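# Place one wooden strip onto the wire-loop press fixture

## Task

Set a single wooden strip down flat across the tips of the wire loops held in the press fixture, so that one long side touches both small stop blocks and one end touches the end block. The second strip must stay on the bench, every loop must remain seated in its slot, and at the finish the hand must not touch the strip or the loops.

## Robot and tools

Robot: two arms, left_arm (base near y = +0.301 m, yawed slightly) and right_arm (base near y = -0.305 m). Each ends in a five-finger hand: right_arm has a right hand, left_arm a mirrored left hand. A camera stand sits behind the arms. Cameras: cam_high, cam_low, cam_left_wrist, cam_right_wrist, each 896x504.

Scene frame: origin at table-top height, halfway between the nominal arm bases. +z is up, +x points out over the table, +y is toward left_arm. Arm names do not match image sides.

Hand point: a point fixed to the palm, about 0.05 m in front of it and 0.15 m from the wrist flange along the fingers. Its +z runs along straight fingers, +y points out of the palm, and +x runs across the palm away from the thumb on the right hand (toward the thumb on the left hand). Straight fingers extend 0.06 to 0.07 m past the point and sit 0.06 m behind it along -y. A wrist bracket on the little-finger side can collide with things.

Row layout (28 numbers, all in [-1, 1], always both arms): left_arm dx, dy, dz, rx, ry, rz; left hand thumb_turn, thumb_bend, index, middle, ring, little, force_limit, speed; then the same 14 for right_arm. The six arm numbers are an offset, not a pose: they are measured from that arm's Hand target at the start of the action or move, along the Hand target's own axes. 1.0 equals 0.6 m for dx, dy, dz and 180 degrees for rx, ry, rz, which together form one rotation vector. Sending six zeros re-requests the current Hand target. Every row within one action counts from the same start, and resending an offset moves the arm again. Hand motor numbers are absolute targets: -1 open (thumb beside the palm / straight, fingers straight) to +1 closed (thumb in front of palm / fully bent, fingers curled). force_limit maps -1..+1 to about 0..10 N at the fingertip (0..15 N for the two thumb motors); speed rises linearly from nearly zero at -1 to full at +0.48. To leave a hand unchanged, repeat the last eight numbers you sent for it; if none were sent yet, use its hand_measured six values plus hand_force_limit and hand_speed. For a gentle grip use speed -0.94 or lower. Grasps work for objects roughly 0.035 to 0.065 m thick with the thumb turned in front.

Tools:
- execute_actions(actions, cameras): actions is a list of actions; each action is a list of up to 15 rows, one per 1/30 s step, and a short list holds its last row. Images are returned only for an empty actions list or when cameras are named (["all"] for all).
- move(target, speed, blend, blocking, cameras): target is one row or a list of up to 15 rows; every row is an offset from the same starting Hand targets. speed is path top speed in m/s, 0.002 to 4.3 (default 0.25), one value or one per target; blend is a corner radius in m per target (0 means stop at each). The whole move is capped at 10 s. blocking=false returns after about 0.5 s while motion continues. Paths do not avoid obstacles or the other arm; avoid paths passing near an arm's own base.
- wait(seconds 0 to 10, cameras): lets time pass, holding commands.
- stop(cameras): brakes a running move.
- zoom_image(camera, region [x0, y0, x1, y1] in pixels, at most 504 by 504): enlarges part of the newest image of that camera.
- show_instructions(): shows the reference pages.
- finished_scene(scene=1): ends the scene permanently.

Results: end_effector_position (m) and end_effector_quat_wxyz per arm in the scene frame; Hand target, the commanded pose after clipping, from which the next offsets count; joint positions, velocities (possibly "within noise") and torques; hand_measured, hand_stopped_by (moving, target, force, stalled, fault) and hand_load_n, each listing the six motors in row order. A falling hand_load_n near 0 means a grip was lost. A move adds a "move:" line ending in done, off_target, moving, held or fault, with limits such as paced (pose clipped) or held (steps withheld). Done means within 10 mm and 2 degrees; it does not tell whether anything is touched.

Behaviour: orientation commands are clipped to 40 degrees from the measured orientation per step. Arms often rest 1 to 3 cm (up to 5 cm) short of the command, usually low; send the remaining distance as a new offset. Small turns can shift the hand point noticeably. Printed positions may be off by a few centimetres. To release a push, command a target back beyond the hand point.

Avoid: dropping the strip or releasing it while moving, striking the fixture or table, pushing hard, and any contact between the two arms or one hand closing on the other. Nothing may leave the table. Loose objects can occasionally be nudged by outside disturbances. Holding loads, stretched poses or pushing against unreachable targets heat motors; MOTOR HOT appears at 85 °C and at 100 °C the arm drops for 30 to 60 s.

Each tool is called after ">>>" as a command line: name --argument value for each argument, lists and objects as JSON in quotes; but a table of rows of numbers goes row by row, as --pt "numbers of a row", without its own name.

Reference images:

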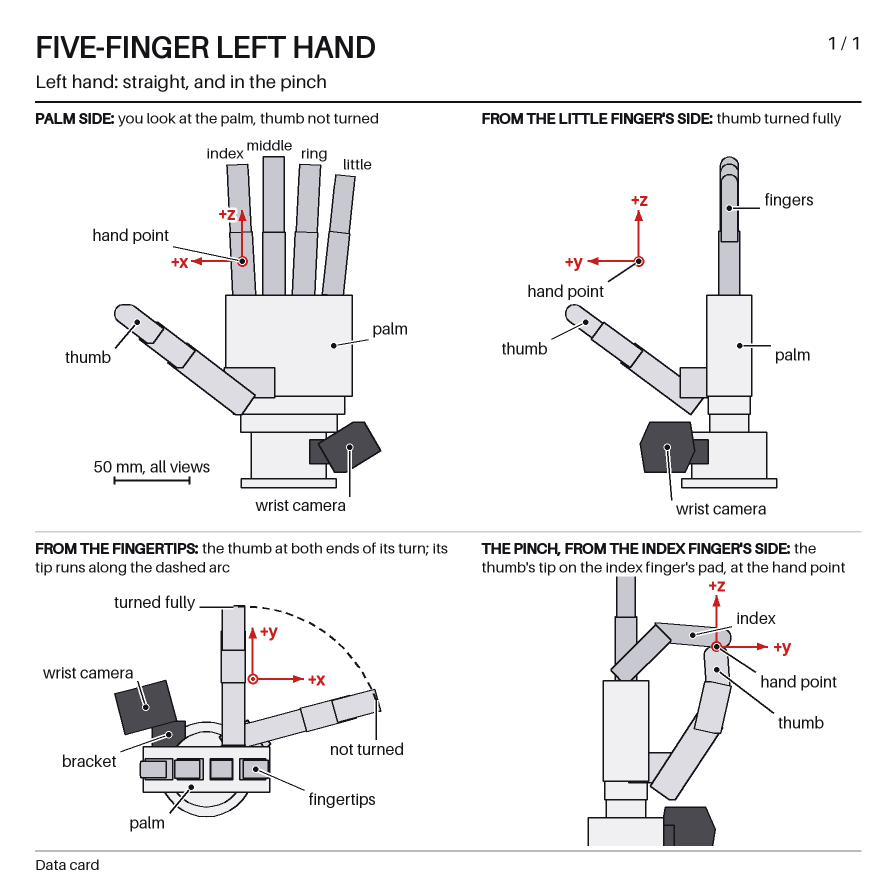

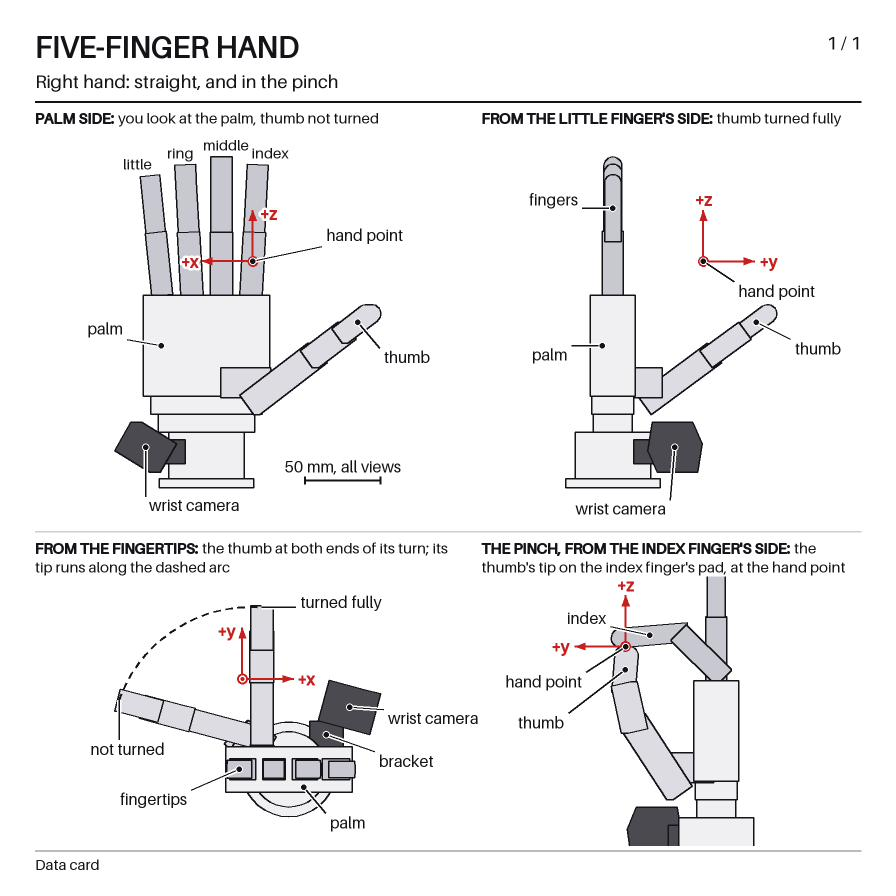

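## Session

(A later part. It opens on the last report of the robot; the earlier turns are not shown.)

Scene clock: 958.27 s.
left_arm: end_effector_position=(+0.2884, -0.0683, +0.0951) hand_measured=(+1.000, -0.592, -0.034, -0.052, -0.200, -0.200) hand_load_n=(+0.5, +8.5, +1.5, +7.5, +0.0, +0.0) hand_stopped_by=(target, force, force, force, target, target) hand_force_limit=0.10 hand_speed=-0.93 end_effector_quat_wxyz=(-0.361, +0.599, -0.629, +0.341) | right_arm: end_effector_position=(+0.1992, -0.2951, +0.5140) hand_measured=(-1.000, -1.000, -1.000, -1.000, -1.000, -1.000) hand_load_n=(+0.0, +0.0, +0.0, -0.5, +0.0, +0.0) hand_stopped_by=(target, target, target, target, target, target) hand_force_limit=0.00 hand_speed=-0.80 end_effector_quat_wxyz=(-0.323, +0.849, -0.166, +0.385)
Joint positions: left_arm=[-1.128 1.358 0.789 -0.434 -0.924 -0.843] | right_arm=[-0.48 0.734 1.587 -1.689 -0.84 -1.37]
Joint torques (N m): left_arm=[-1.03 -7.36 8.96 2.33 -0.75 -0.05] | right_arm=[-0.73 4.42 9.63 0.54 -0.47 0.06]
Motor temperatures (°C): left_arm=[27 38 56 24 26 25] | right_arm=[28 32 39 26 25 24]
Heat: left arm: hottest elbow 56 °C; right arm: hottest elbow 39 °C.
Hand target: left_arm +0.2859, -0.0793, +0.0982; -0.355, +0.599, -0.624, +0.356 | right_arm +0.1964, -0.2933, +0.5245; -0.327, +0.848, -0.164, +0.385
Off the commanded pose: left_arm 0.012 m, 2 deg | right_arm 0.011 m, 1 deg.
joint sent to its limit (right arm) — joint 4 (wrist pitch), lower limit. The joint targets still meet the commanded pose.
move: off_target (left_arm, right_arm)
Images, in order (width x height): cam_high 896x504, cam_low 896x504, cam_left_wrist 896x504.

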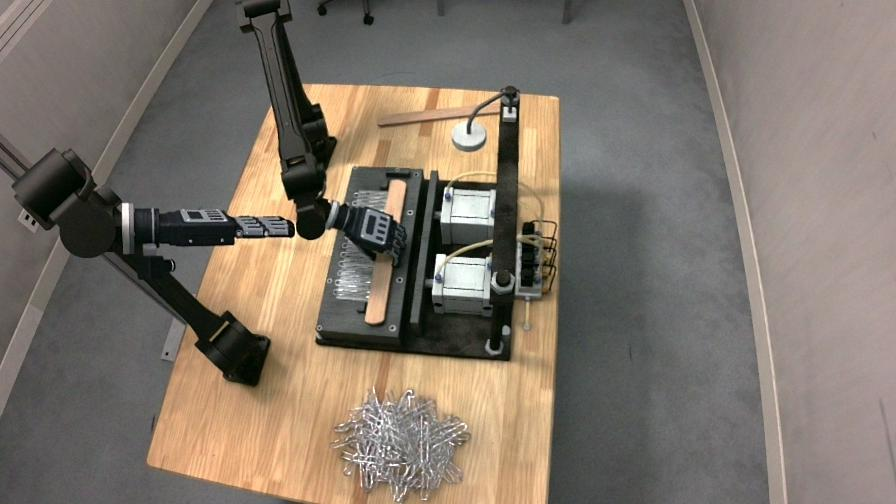

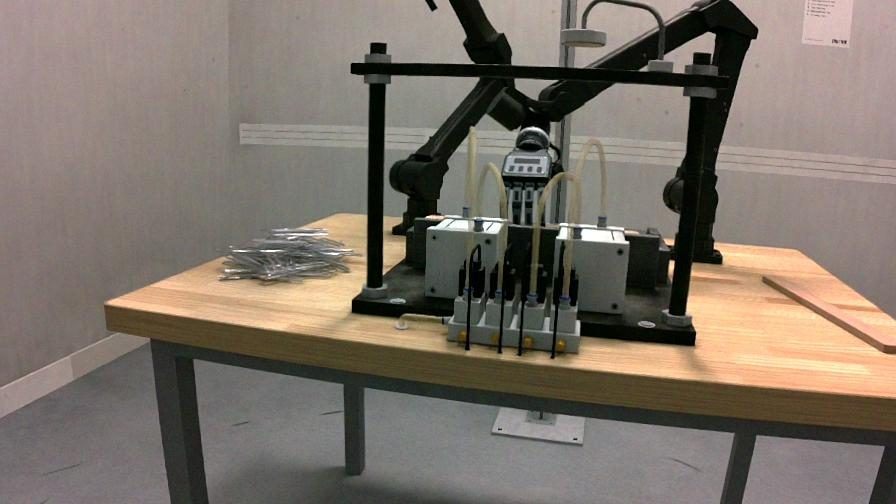

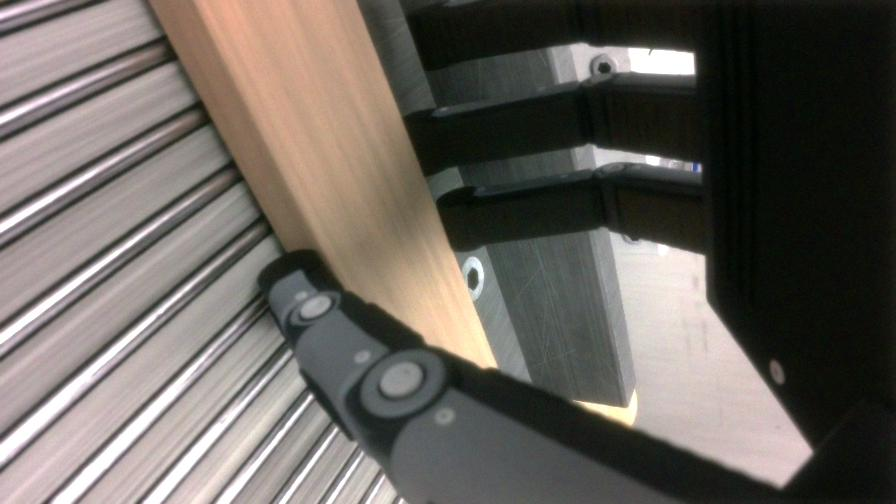

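>>> move --target '[-0.0132,0.0037,-0.0062,0,0,0,1,-0.4,0.25,0.25,-0.2,-0.2,0.1,-0.93,0,0,0,0,0,0,-1,-1,-1,-1,-1,-1,0,-0.8]' --speed 0.03 --cameras '["cam_high","cam_left_wrist"]'

>>> zoom_image --camera "cam_high" --region '[370, 155, 430, 225]'

>>> zoom_image --camera "cam_high" --region '[330, 270, 410, 350]'

Scene clock: 971.93 s.
left_arm: end_effector_position=(+0.2879, -0.0673, +0.0940) hand_measured=(+1.000, -0.592, -0.034, -0.052, -0.200, -0.200) hand_load_n=(-0.5, +8.0, +1.0, +8.5, +0.5, +0.5) hand_stopped_by=(target, force, force, force, target, target) hand_force_limit=0.10 hand_speed=-0.93 end_effector_quat_wxyz=(-0.362, +0.599, -0.626, +0.343) | right_arm: end_effector_position=(+0.1992, -0.2951, +0.5140) hand_measured=(-1.000, -1.000, -1.000, -1.000, -1.000, -1.000) hand_load_n=(+0.0, +0.0, -0.5, +0.0, +0.0, +0.0) hand_stopped_by=(target, target, target, target, target, target) hand_force_limit=0.00 hand_speed=-0.80 end_effector_quat_wxyz=(-0.323, +0.849, -0.166, +0.385)
Joint positions: left_arm=[-1.13 1.357 0.782 -0.425 -0.931 -0.848] | right_arm=[-0.48 0.734 1.587 -1.689 -0.84 -1.37]
Joint torques (N m): left_arm=[-0.38 -9.7 7.82 1.98 -0.57 0.01] | right_arm=[-0.67 4.42 9.63 0.53 -0.47 0.06]
Heat: left arm: hottest elbow 53 °C; right arm: hottest elbow 39 °C.
Hand target: left_arm +0.2819, -0.0713, +0.0983; -0.355, +0.599, -0.624, +0.356 | right_arm +0.1964, -0.2933, +0.5245; -0.327, +0.848, -0.164, +0.385
Off the commanded pose: left_arm 0.008 m, 2 deg | right_arm 0.011 m, 1 deg.
joint sent to its limit (right arm) — joint 4 (wrist pitch), lower limit. The joint targets still meet the commanded pose.
move: off_target (right_arm)
Images, in order (width x height): cam_high 896x504, cam_left_wrist 896x504.

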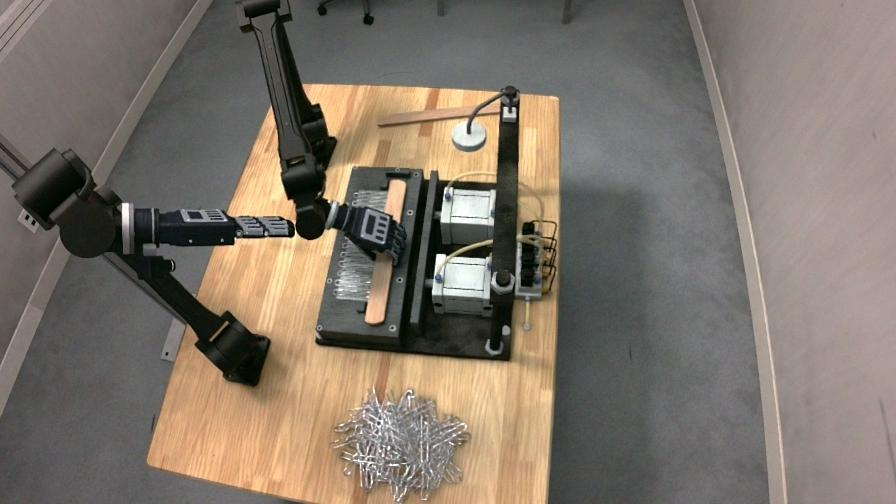

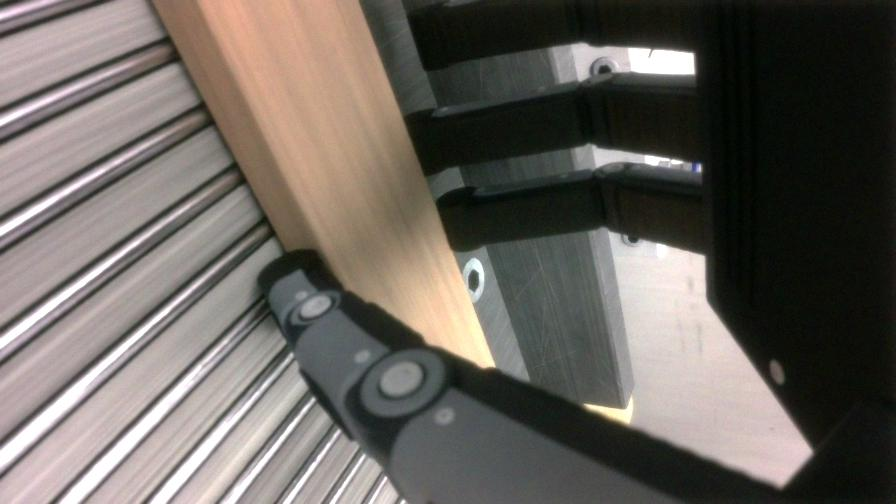

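Scaled by 7.200 from the camera's 896x504 image, which has a finer 1280x720 frame.

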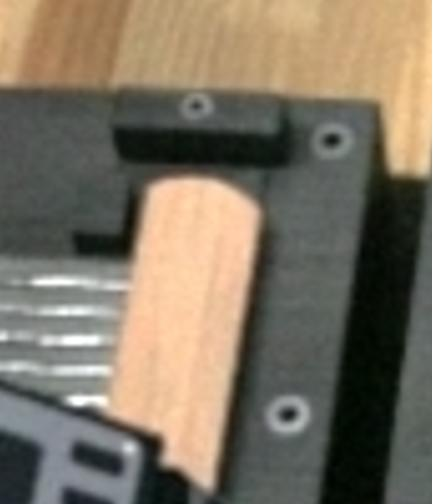

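Scaled by 6.300 from the camera's 896x504 image, which has a finer 1280x720 frame.

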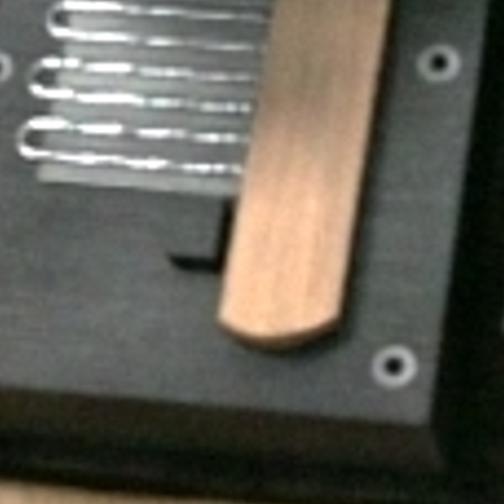

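>>> move --target '[-0.0067,-0.0147,-0.0145,0,0,0,1,-0.4,0.25,0.25,-0.2,-0.2,0.1,-0.93,0,0,0,0,0,0,-1,-1,-1,-1,-1,-1,0,-0.8]' --speed 0.03 --cameras '["cam_high","cam_left_wrist"]'

>>> zoom_image --camera "cam_high" --region '[370, 155, 430, 225]'

>>> zoom_image --camera "cam_high" --region '[330, 270, 410, 350]'

Scene clock: 983.33 s.
left_arm: end_effector_position=(+0.2847, -0.0625, +0.0972) hand_measured=(+1.000, -0.592, -0.034, -0.052, -0.200, -0.200) hand_load_n=(+0.5, +8.0, +1.0, +8.0, +0.0, +0.0) hand_stopped_by=(target, force, force, force, target, target) hand_force_limit=0.10 hand_speed=-0.93 end_effector_quat_wxyz=(-0.362, +0.599, -0.627, +0.342) | right_arm: end_effector_position=(+0.1992, -0.2951, +0.5140) hand_measured=(-1.000, -1.000, -1.000, -1.000, -1.000, -1.000) hand_load_n=(+0.0, +0.0, +0.0, +0.0, +0.0, +0.0) hand_stopped_by=(target, target, target, target, target, target) hand_force_limit=0.00 hand_speed=-0.80 end_effector_quat_wxyz=(-0.323, +0.849, -0.166, +0.385)
Joint positions: left_arm=[-1.132 1.337 0.774 -0.442 -0.931 -0.851] | right_arm=[-0.48 0.734 1.587 -1.689 -0.84 -1.37]
Joint torques (N m): left_arm=[-1.61 -10.23 9.17 0.81 -0.67 -0.04] | right_arm=[-0.67 4.42 9.62 0.54 -0.47 0.07]
Motor temperatures (°C): left_arm=[27 37 51 24 26 25] | right_arm=[28 31 39 26 25 24]
Heat: left arm: hottest elbow 51 °C; right arm: hottest elbow 39 °C.
Hand target: left_arm +0.2788, -0.0673, +0.1102; -0.355, +0.599, -0.624, +0.356 | right_arm +0.1964, -0.2933, +0.5245; -0.327, +0.848, -0.164, +0.385
Off the commanded pose: left_arm 0.015 m, 2 deg | right_arm 0.011 m, 1 deg.
joint sent to its limit (right arm) — joint 4 (wrist pitch), lower limit. The joint targets still meet the commanded pose.
move: off_target (left_arm, right_arm)
Images, in order (width x height): cam_high 896x504, cam_left_wrist 896x504.

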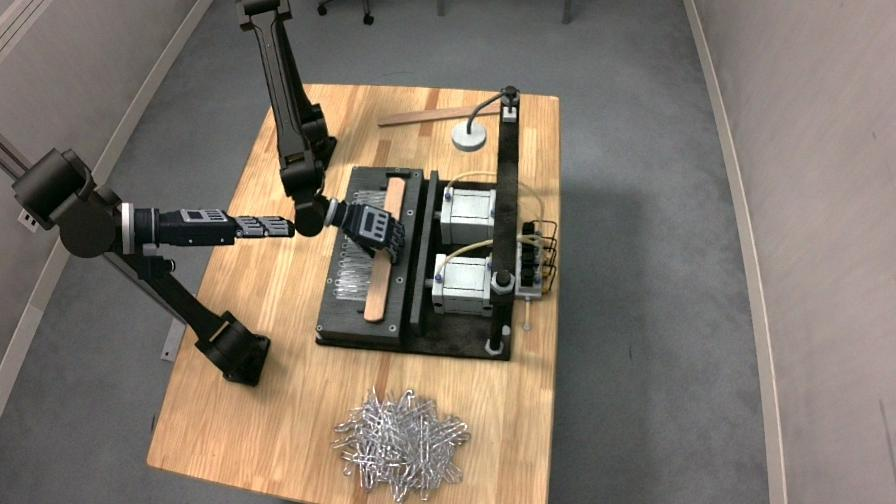

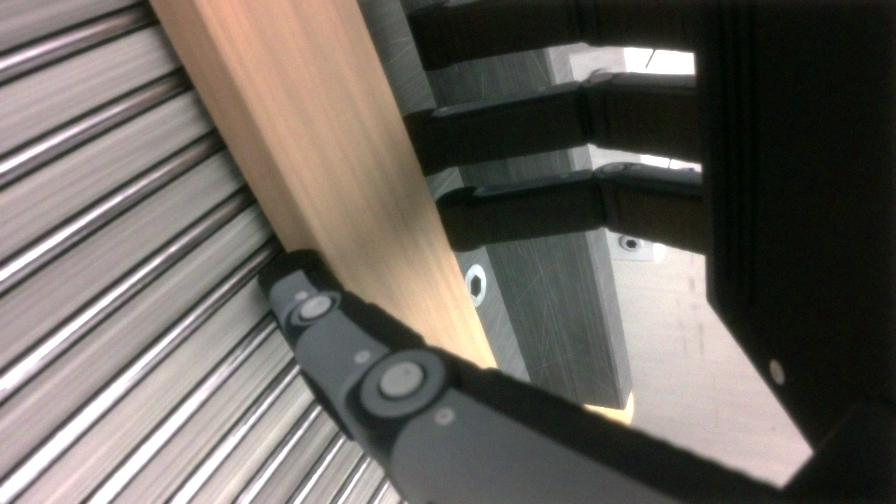

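Scaled by 7.200 from the camera's 896x504 image, which has a finer 1280x720 frame.

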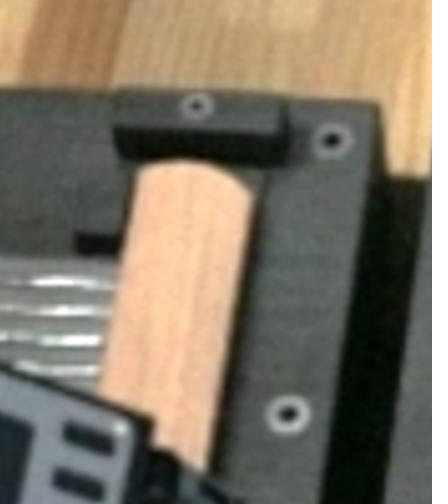

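Scaled by 6.300 from the camera's 896x504 image, which has a finer 1280x720 frame.

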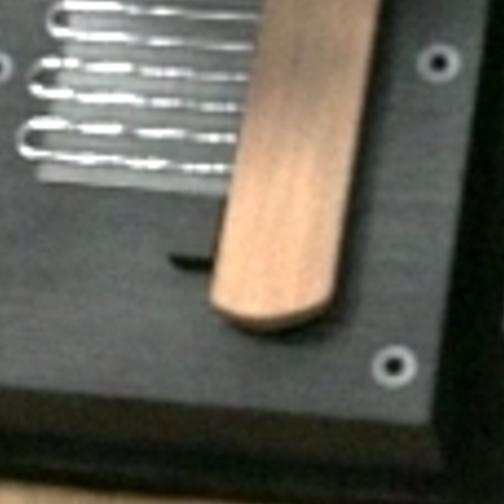

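>>> move --target '[0,0.0188,0.0107,0,0,0,1,-0.4,0.25,0.25,-0.2,-0.2,0.1,-0.93,0,0,0,0,0,0,-1,-1,-1,-1,-1,-1,0,-0.8]' --speed 0.03 --cameras '["cam_high","cam_left_wrist"]'

>>> zoom_image --camera "cam_high" --region '[370, 155, 430, 225]'

>>> zoom_image --camera "cam_high" --region '[330, 270, 410, 350]'

Scene clock: 992.53 s.
left_arm: end_effector_position=(+0.2835, -0.0600, +0.0940) hand_measured=(+1.000, -0.592, -0.034, -0.052, -0.200, -0.200) hand_load_n=(+0.0, +8.5, +1.0, +7.5, +0.0, +0.0) hand_stopped_by=(target, force, force, force, target, target) hand_force_limit=0.10 hand_speed=-0.93 end_effector_quat_wxyz=(-0.363, +0.599, -0.627, +0.342) | right_arm: end_effector_position=(+0.1992, -0.2951, +0.5140) hand_measured=(-1.000, -1.000, -1.000, -1.000, -1.000, -1.000) hand_load_n=(+0.0, +0.0, +0.0, +0.0, +0.0, +0.5) hand_stopped_by=(target, target, target, target, target, target) hand_force_limit=0.00 hand_speed=-0.80 end_effector_quat_wxyz=(-0.323, +0.849, -0.166, +0.385)
Joint positions: left_arm=[-1.134 1.337 0.765 -0.437 -0.935 -0.853] | right_arm=[-0.48 0.734 1.587 -1.689 -0.84 -1.37]
Joint torques (N m): left_arm=[-1.44 -8.7 8.18 1.91 -0.53 0] | right_arm=[-0.62 4.31 9.63 0.54 -0.48 0.06]
Heat: left arm: hottest elbow 49 °C; right arm: hottest elbow 39 °C.
Hand target: left_arm +0.2787, -0.0672, +0.0973; -0.355, +0.599, -0.624, +0.356 | right_arm +0.1964, -0.2933, +0.5245; -0.327, +0.848, -0.164, +0.385
Off the commanded pose: left_arm 0.009 m, 2 deg | right_arm 0.011 m, 1 deg.
joint sent to its limit (right arm) — joint 4 (wrist pitch), lower limit. The joint targets still meet the commanded pose.
move: off_target (right_arm)
Images, in order (width x height): cam_high 896x504, cam_left_wrist 896x504.

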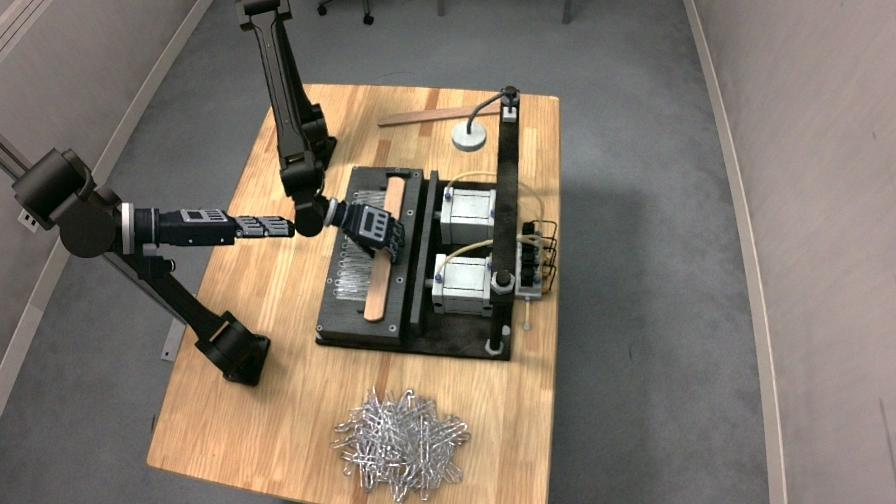

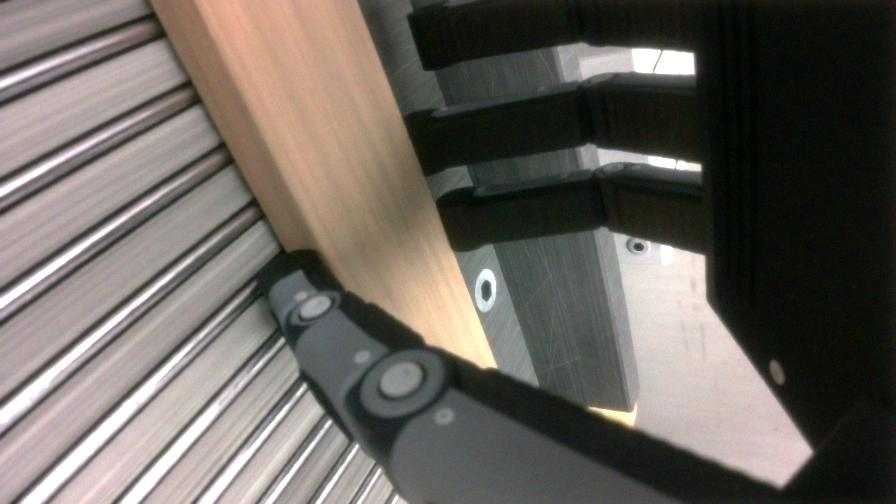

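Scaled by 7.200 from the camera's 896x504 image, which has a finer 1280x720 frame.

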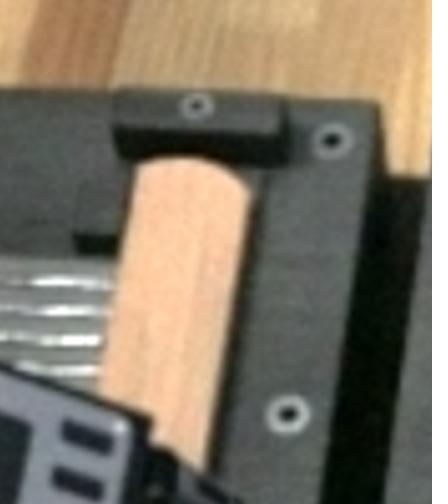

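Scaled by 6.300 from the camera's 896x504 image, which has a finer 1280x720 frame.

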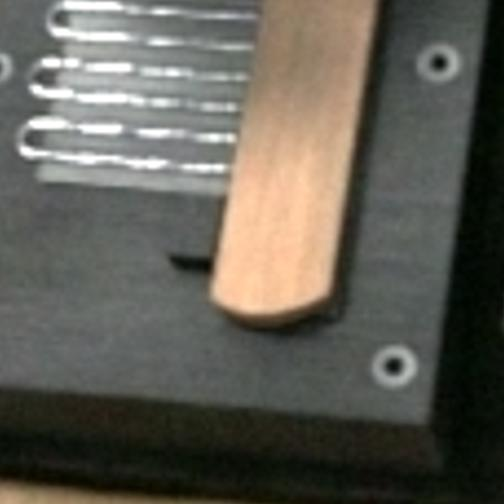

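>>> move --target '[0,0,0,0,0,0,1,-0.4,-0.14,-0.16,-0.2,-0.2,0.1,-0.8,0,0,0,0,0,0,-1,-1,-1,-1,-1,-1,0,-0.8]' --speed 0.03 --cameras '["cam_high","cam_left_wrist"]'

>>> zoom_image --camera "cam_high" --region '[370, 155, 430, 225]'

>>> zoom_image --camera "cam_high" --region '[330, 270, 410, 350]'

>>> zoom_image --camera "cam_left_wrist" --region '[150, 0, 654, 504]'

Scene clock: 1012.97 s.
left_arm: end_effector_position=(+0.2827, -0.0585, +0.0922) hand_measured=(+1.000, -0.590, -0.140, -0.160, -0.200, -0.200) hand_load_n=(+0.0, +0.0, +0.0, +0.0, +0.0, +0.0) hand_stopped_by=(target, force, target, target, target, target) hand_force_limit=0.10 hand_speed=-0.80 end_effector_quat_wxyz=(-0.364, +0.598, -0.628, +0.340) | right_arm: end_effector_position=(+0.1992, -0.2951, +0.5140) hand_measured=(-1.000, -1.000, -1.000, -1.000, -1.000, -1.000) hand_load_n=(+0.0, +0.0, +0.0, +0.0, +0.0, +0.0) hand_stopped_by=(target, target, target, target, target, target) hand_force_limit=0.00 hand_speed=-0.80 end_effector_quat_wxyz=(-0.323, +0.849, -0.166, +0.385)
Joint positions: left_arm=[-1.135 1.337 0.76 -0.437 -0.934 -0.853] | right_arm=[-0.48 0.734 1.587 -1.689 -0.84 -1.37]
Joint torques (N m): left_arm=[-0.73 -9.29 8.46 2.19 -0.49 -0.02] | right_arm=[-0.56 4.37 9.62 0.53 -0.48 0.06]
Heat: left arm: hottest elbow 47 °C; right arm: hottest elbow 39 °C.
Hand target: left_arm +0.2787, -0.0672, +0.0974; -0.355, +0.599, -0.624, +0.356 | right_arm +0.1964, -0.2933, +0.5245; -0.327, +0.848, -0.164, +0.385
Off the commanded pose: left_arm 0.011 m, 2 deg | right_arm 0.011 m, 1 deg.
joint sent to its limit (right arm) — joint 4 (wrist pitch), lower limit. The joint targets still meet the commanded pose.
move: off_target (left_arm, right_arm)
Images, in order (width x height): cam_high 896x504, cam_left_wrist 896x504.

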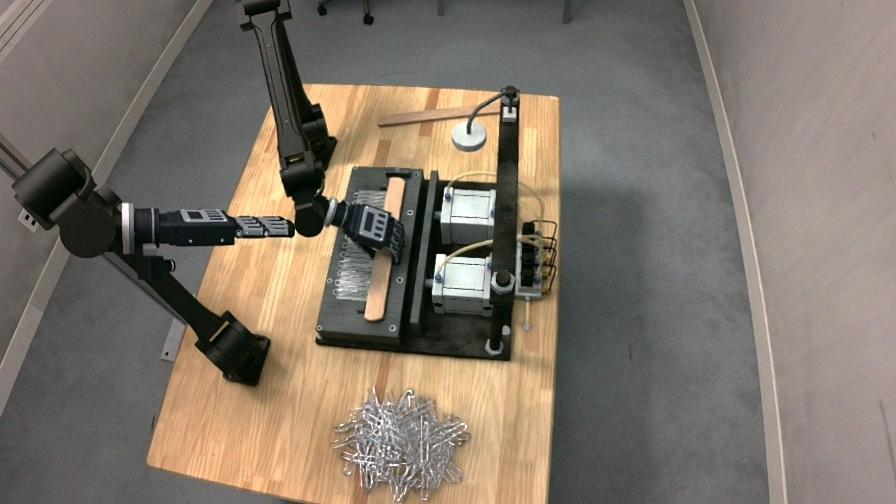

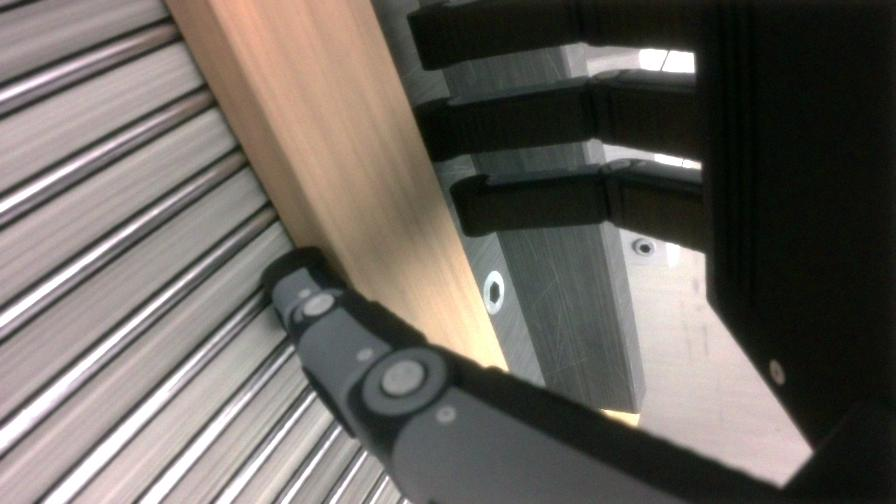

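Scaled by 7.200 from the camera's 896x504 image, which has a finer 1280x720 frame.

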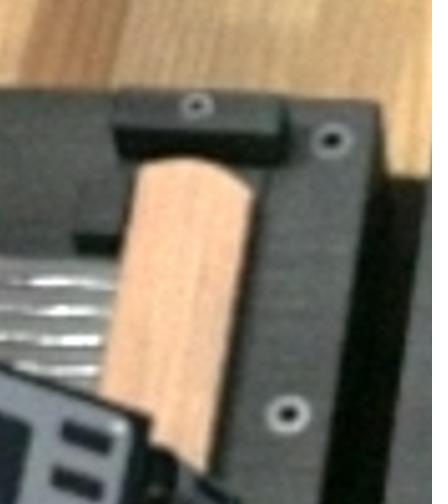

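Scaled by 6.300 from the camera's 896x504 image, which has a finer 1280x720 frame.

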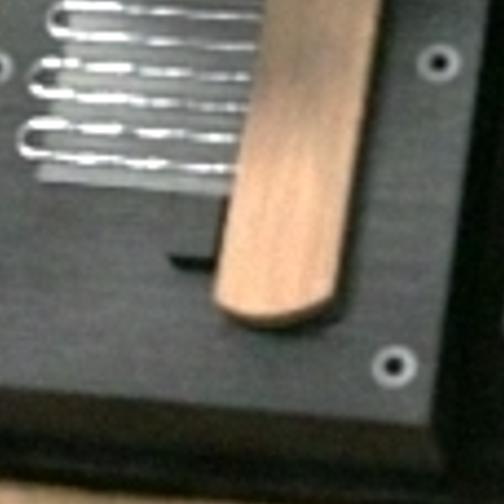

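Scaled by 1.000.

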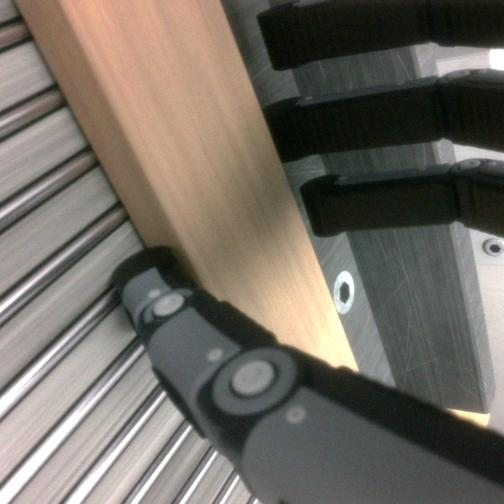

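>>> move --target '[0,-0.0579,-0.0331,-0.03,0,0,1,-0.4,-0.14,-0.16,-0.2,-0.2,0.1,-0.8,0,0,0,0,0,0,-1,-1,-1,-1,-1,-1,0,-0.8]' --speed 0.05 --cameras '["cam_high","cam_left_wrist"]'

>>> zoom_image --camera "cam_high" --region '[370, 155, 430, 225]'

>>> zoom_image --camera "cam_high" --region '[330, 270, 410, 350]'

Scene clock: 1022.70 s.
left_arm: end_effector_position=(+0.2665, -0.0504, +0.1046) hand_measured=(+1.000, -0.590, -0.140, -0.160, -0.200, -0.200) hand_load_n=(+0.0, +0.0, +0.0, +0.0, +0.0, +0.0) hand_stopped_by=(target, force, target, target, target, target) hand_force_limit=0.10 hand_speed=-0.80 end_effector_quat_wxyz=(-0.336, +0.602, -0.659, +0.300) | right_arm: end_effector_position=(+0.1992, -0.2951, +0.5140) hand_measured=(-1.000, -1.000, -1.000, -1.000, -1.000, -1.000) hand_load_n=(+0.0, +0.0, +0.0, +0.0, +0.0, +0.0) hand_stopped_by=(target, target, target, target, target, target) hand_force_limit=0.00 hand_speed=-0.80 end_effector_quat_wxyz=(-0.323, +0.849, -0.166, +0.385)
Joint positions: left_arm=[-1.126 1.293 0.812 -0.624 -0.844 -0.876] | right_arm=[-0.48 0.734 1.587 -1.689 -0.84 -1.37]
Joint torques (N m): left_arm=[0.38 -9.35 14.28 0.84 -0.51 -0.08] | right_arm=[-0.73 4.37 9.65 0.53 -0.47 0.06]
Heat: left arm: hottest elbow 48 °C; right arm: hottest elbow 39 °C.
Hand target: left_arm +0.2787, -0.0679, +0.1373; +0.326, -0.615, +0.640, -0.326 | right_arm +0.1964, -0.2933, +0.5245; -0.327, +0.848, -0.164, +0.385
Off the commanded pose: left_arm 0.039 m, 4 deg | right_arm 0.011 m, 1 deg.
joint sent to its limit (right arm) — joint 4 (wrist pitch), lower limit. The joint targets still meet the commanded pose.
move: off_target (left_arm, right_arm)
Images, in order (width x height): cam_high 896x504, cam_left_wrist 896x504.

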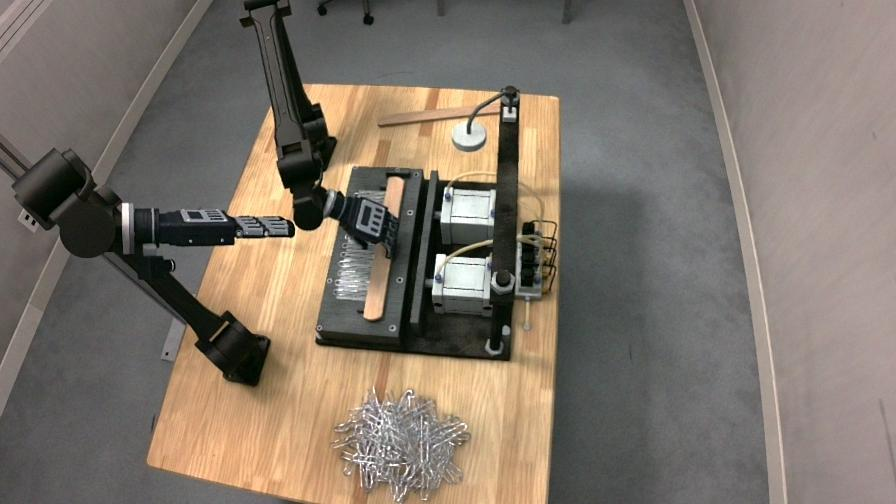

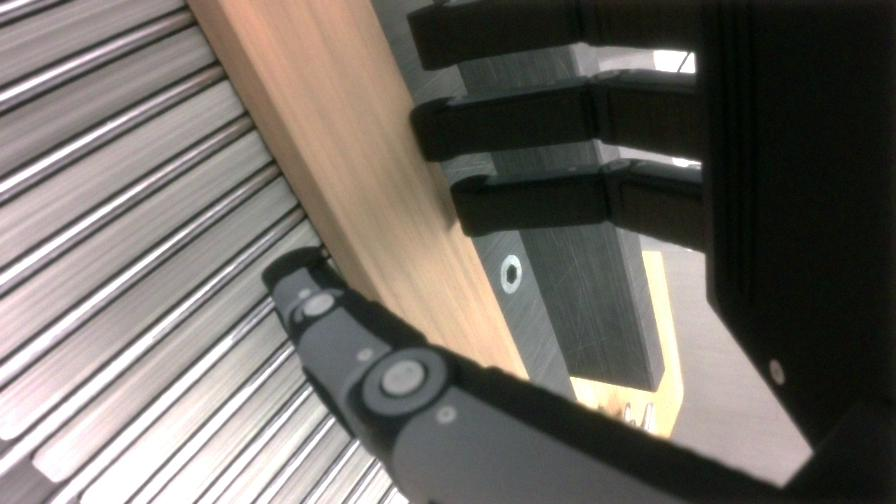

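Scaled by 7.200 from the camera's 896x504 image, which has a finer 1280x720 frame.

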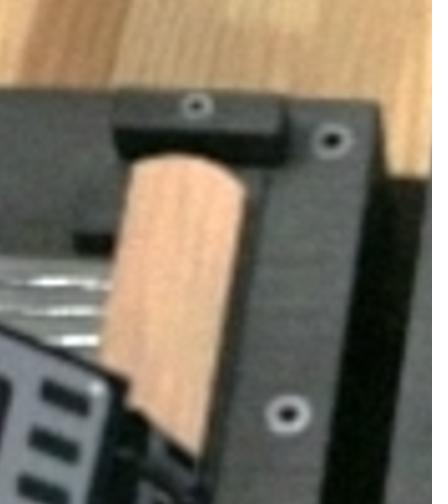

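Scaled by 6.300 from the camera's 896x504 image, which has a finer 1280x720 frame.

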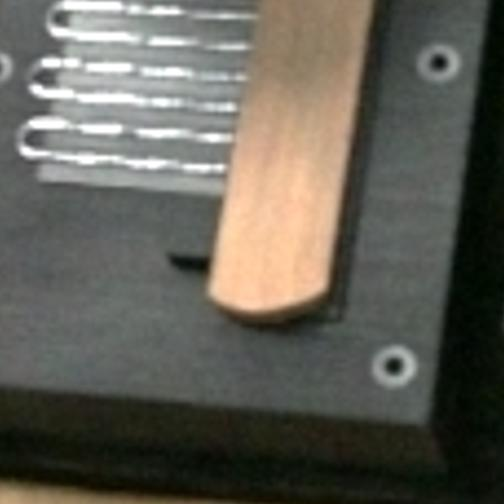

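>>> move --target '[0.0063,-0.08,-0.0315,0,0,0,1,-0.4,-0.14,-0.16,-0.2,-0.2,0.1,-0.8,0,0,0,0,0,0,-1,-1,-1,-1,-1,-1,0,-0.8]' --speed 0.06 --cameras '["all"]'

>>> zoom_image --camera "cam_high" --region '[370, 155, 430, 225]'

>>> zoom_image --camera "cam_high" --region '[330, 270, 410, 350]'

Scene clock: 1033.03 s.
left_arm: end_effector_position=(+0.2772, -0.0607, +0.1520) hand_measured=(+1.000, -0.590, -0.140, -0.160, -0.200, -0.200) hand_load_n=(+0.0, +0.0, +0.0, +0.0, +0.0, +0.0) hand_stopped_by=(target, force, target, target, target, target) hand_force_limit=0.10 hand_speed=-0.80 end_effector_quat_wxyz=(-0.333, +0.606, -0.656, +0.303) | right_arm: end_effector_position=(+0.1992, -0.2951, +0.5140) hand_measured=(-1.000, -1.000, -1.000, -1.000, -1.000, -1.000) hand_load_n=(+0.0, +0.0, +0.0, +0.0, +0.0, +0.0) hand_stopped_by=(target, target, target, target, target, target) hand_force_limit=0.00 hand_speed=-0.80 end_effector_quat_wxyz=(-0.323, +0.849, -0.166, +0.385)
Joint positions: left_arm=[-1.107 1.268 0.924 -0.742 -0.832 -0.865] | right_arm=[-0.48 0.734 1.587 -1.689 -0.84 -1.37]
Joint torques (N m): left_arm=[1.2 -10.34 15.24 0.51 -0.47 0.16] | right_arm=[-0.67 4.37 9.63 0.54 -0.48 0.06]
Heat: left arm: hottest elbow 50 °C; right arm: hottest elbow 39 °C.
Hand target: left_arm +0.2906, -0.0730, +0.1873; -0.326, +0.615, -0.640, +0.326 | right_arm +0.1964, -0.2933, +0.5245; -0.327, +0.848, -0.164, +0.385
Off the commanded pose: left_arm 0.040 m, 3 deg | right_arm 0.011 m, 1 deg.
joint sent to its limit (right arm) — joint 4 (wrist pitch), lower limit. The joint targets still meet the commanded pose.
move: off_target (left_arm, right_arm)

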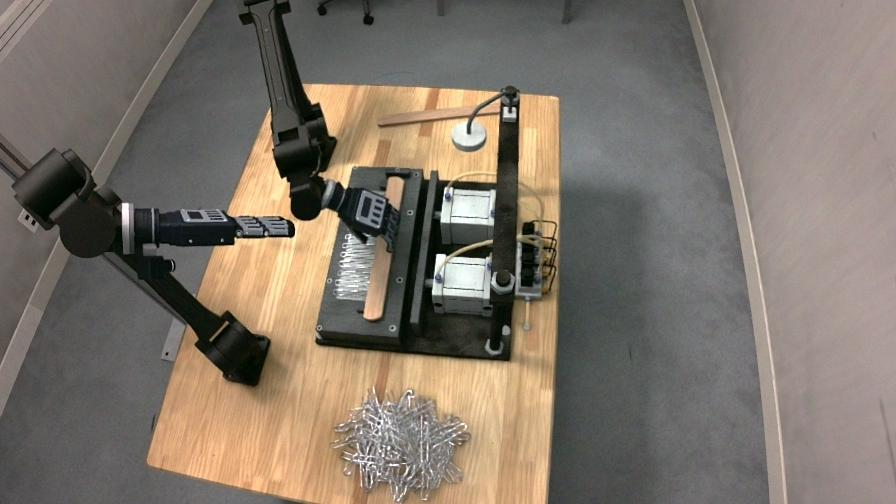

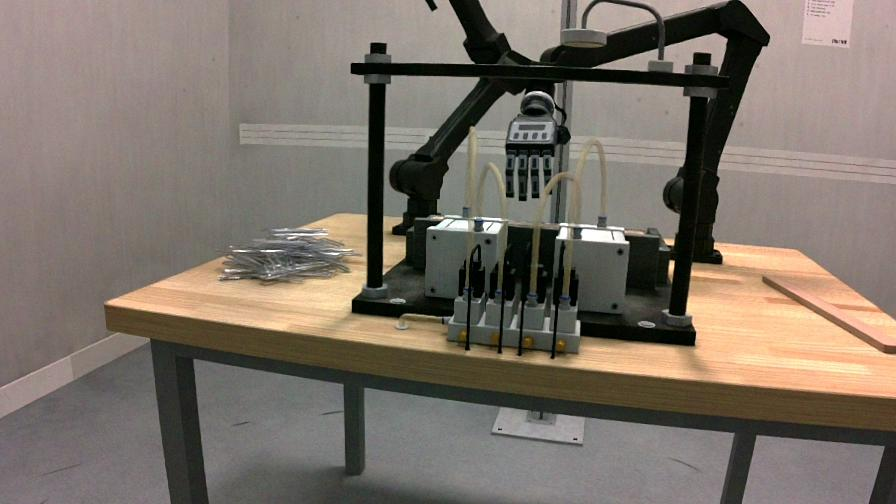

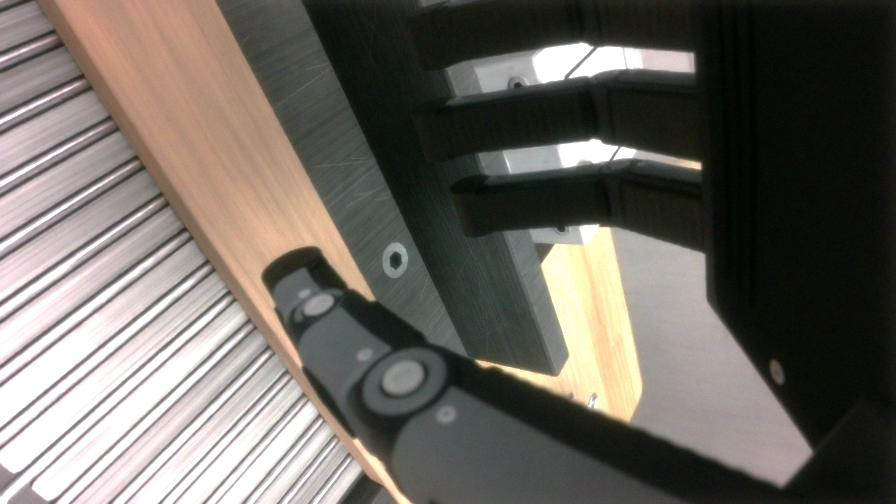

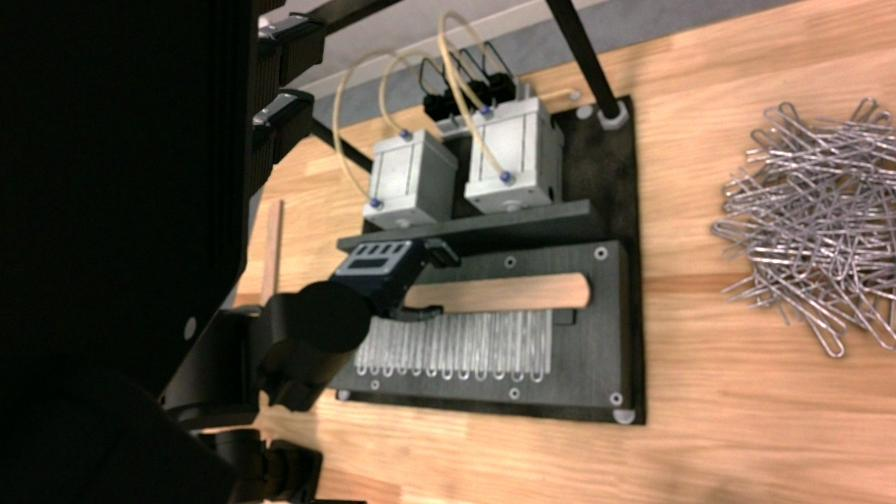

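Scaled by 7.200 from the camera's 896x504 image, which has a finer 1280x720 frame.

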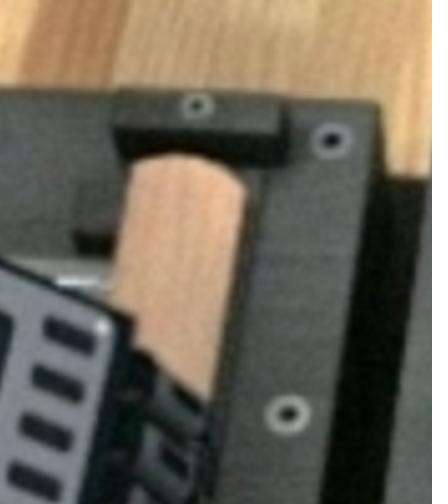

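Scaled by 6.300 from the camera's 896x504 image, which has a finer 1280x720 frame.

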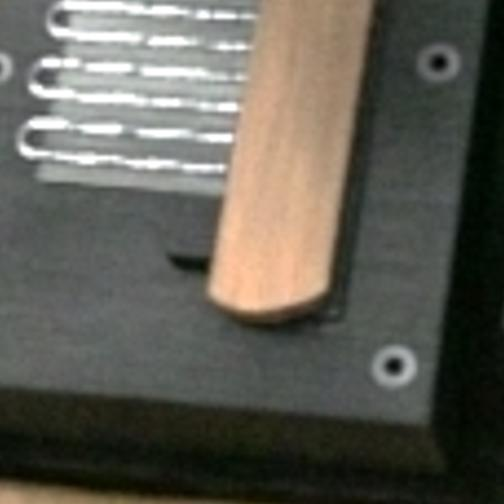

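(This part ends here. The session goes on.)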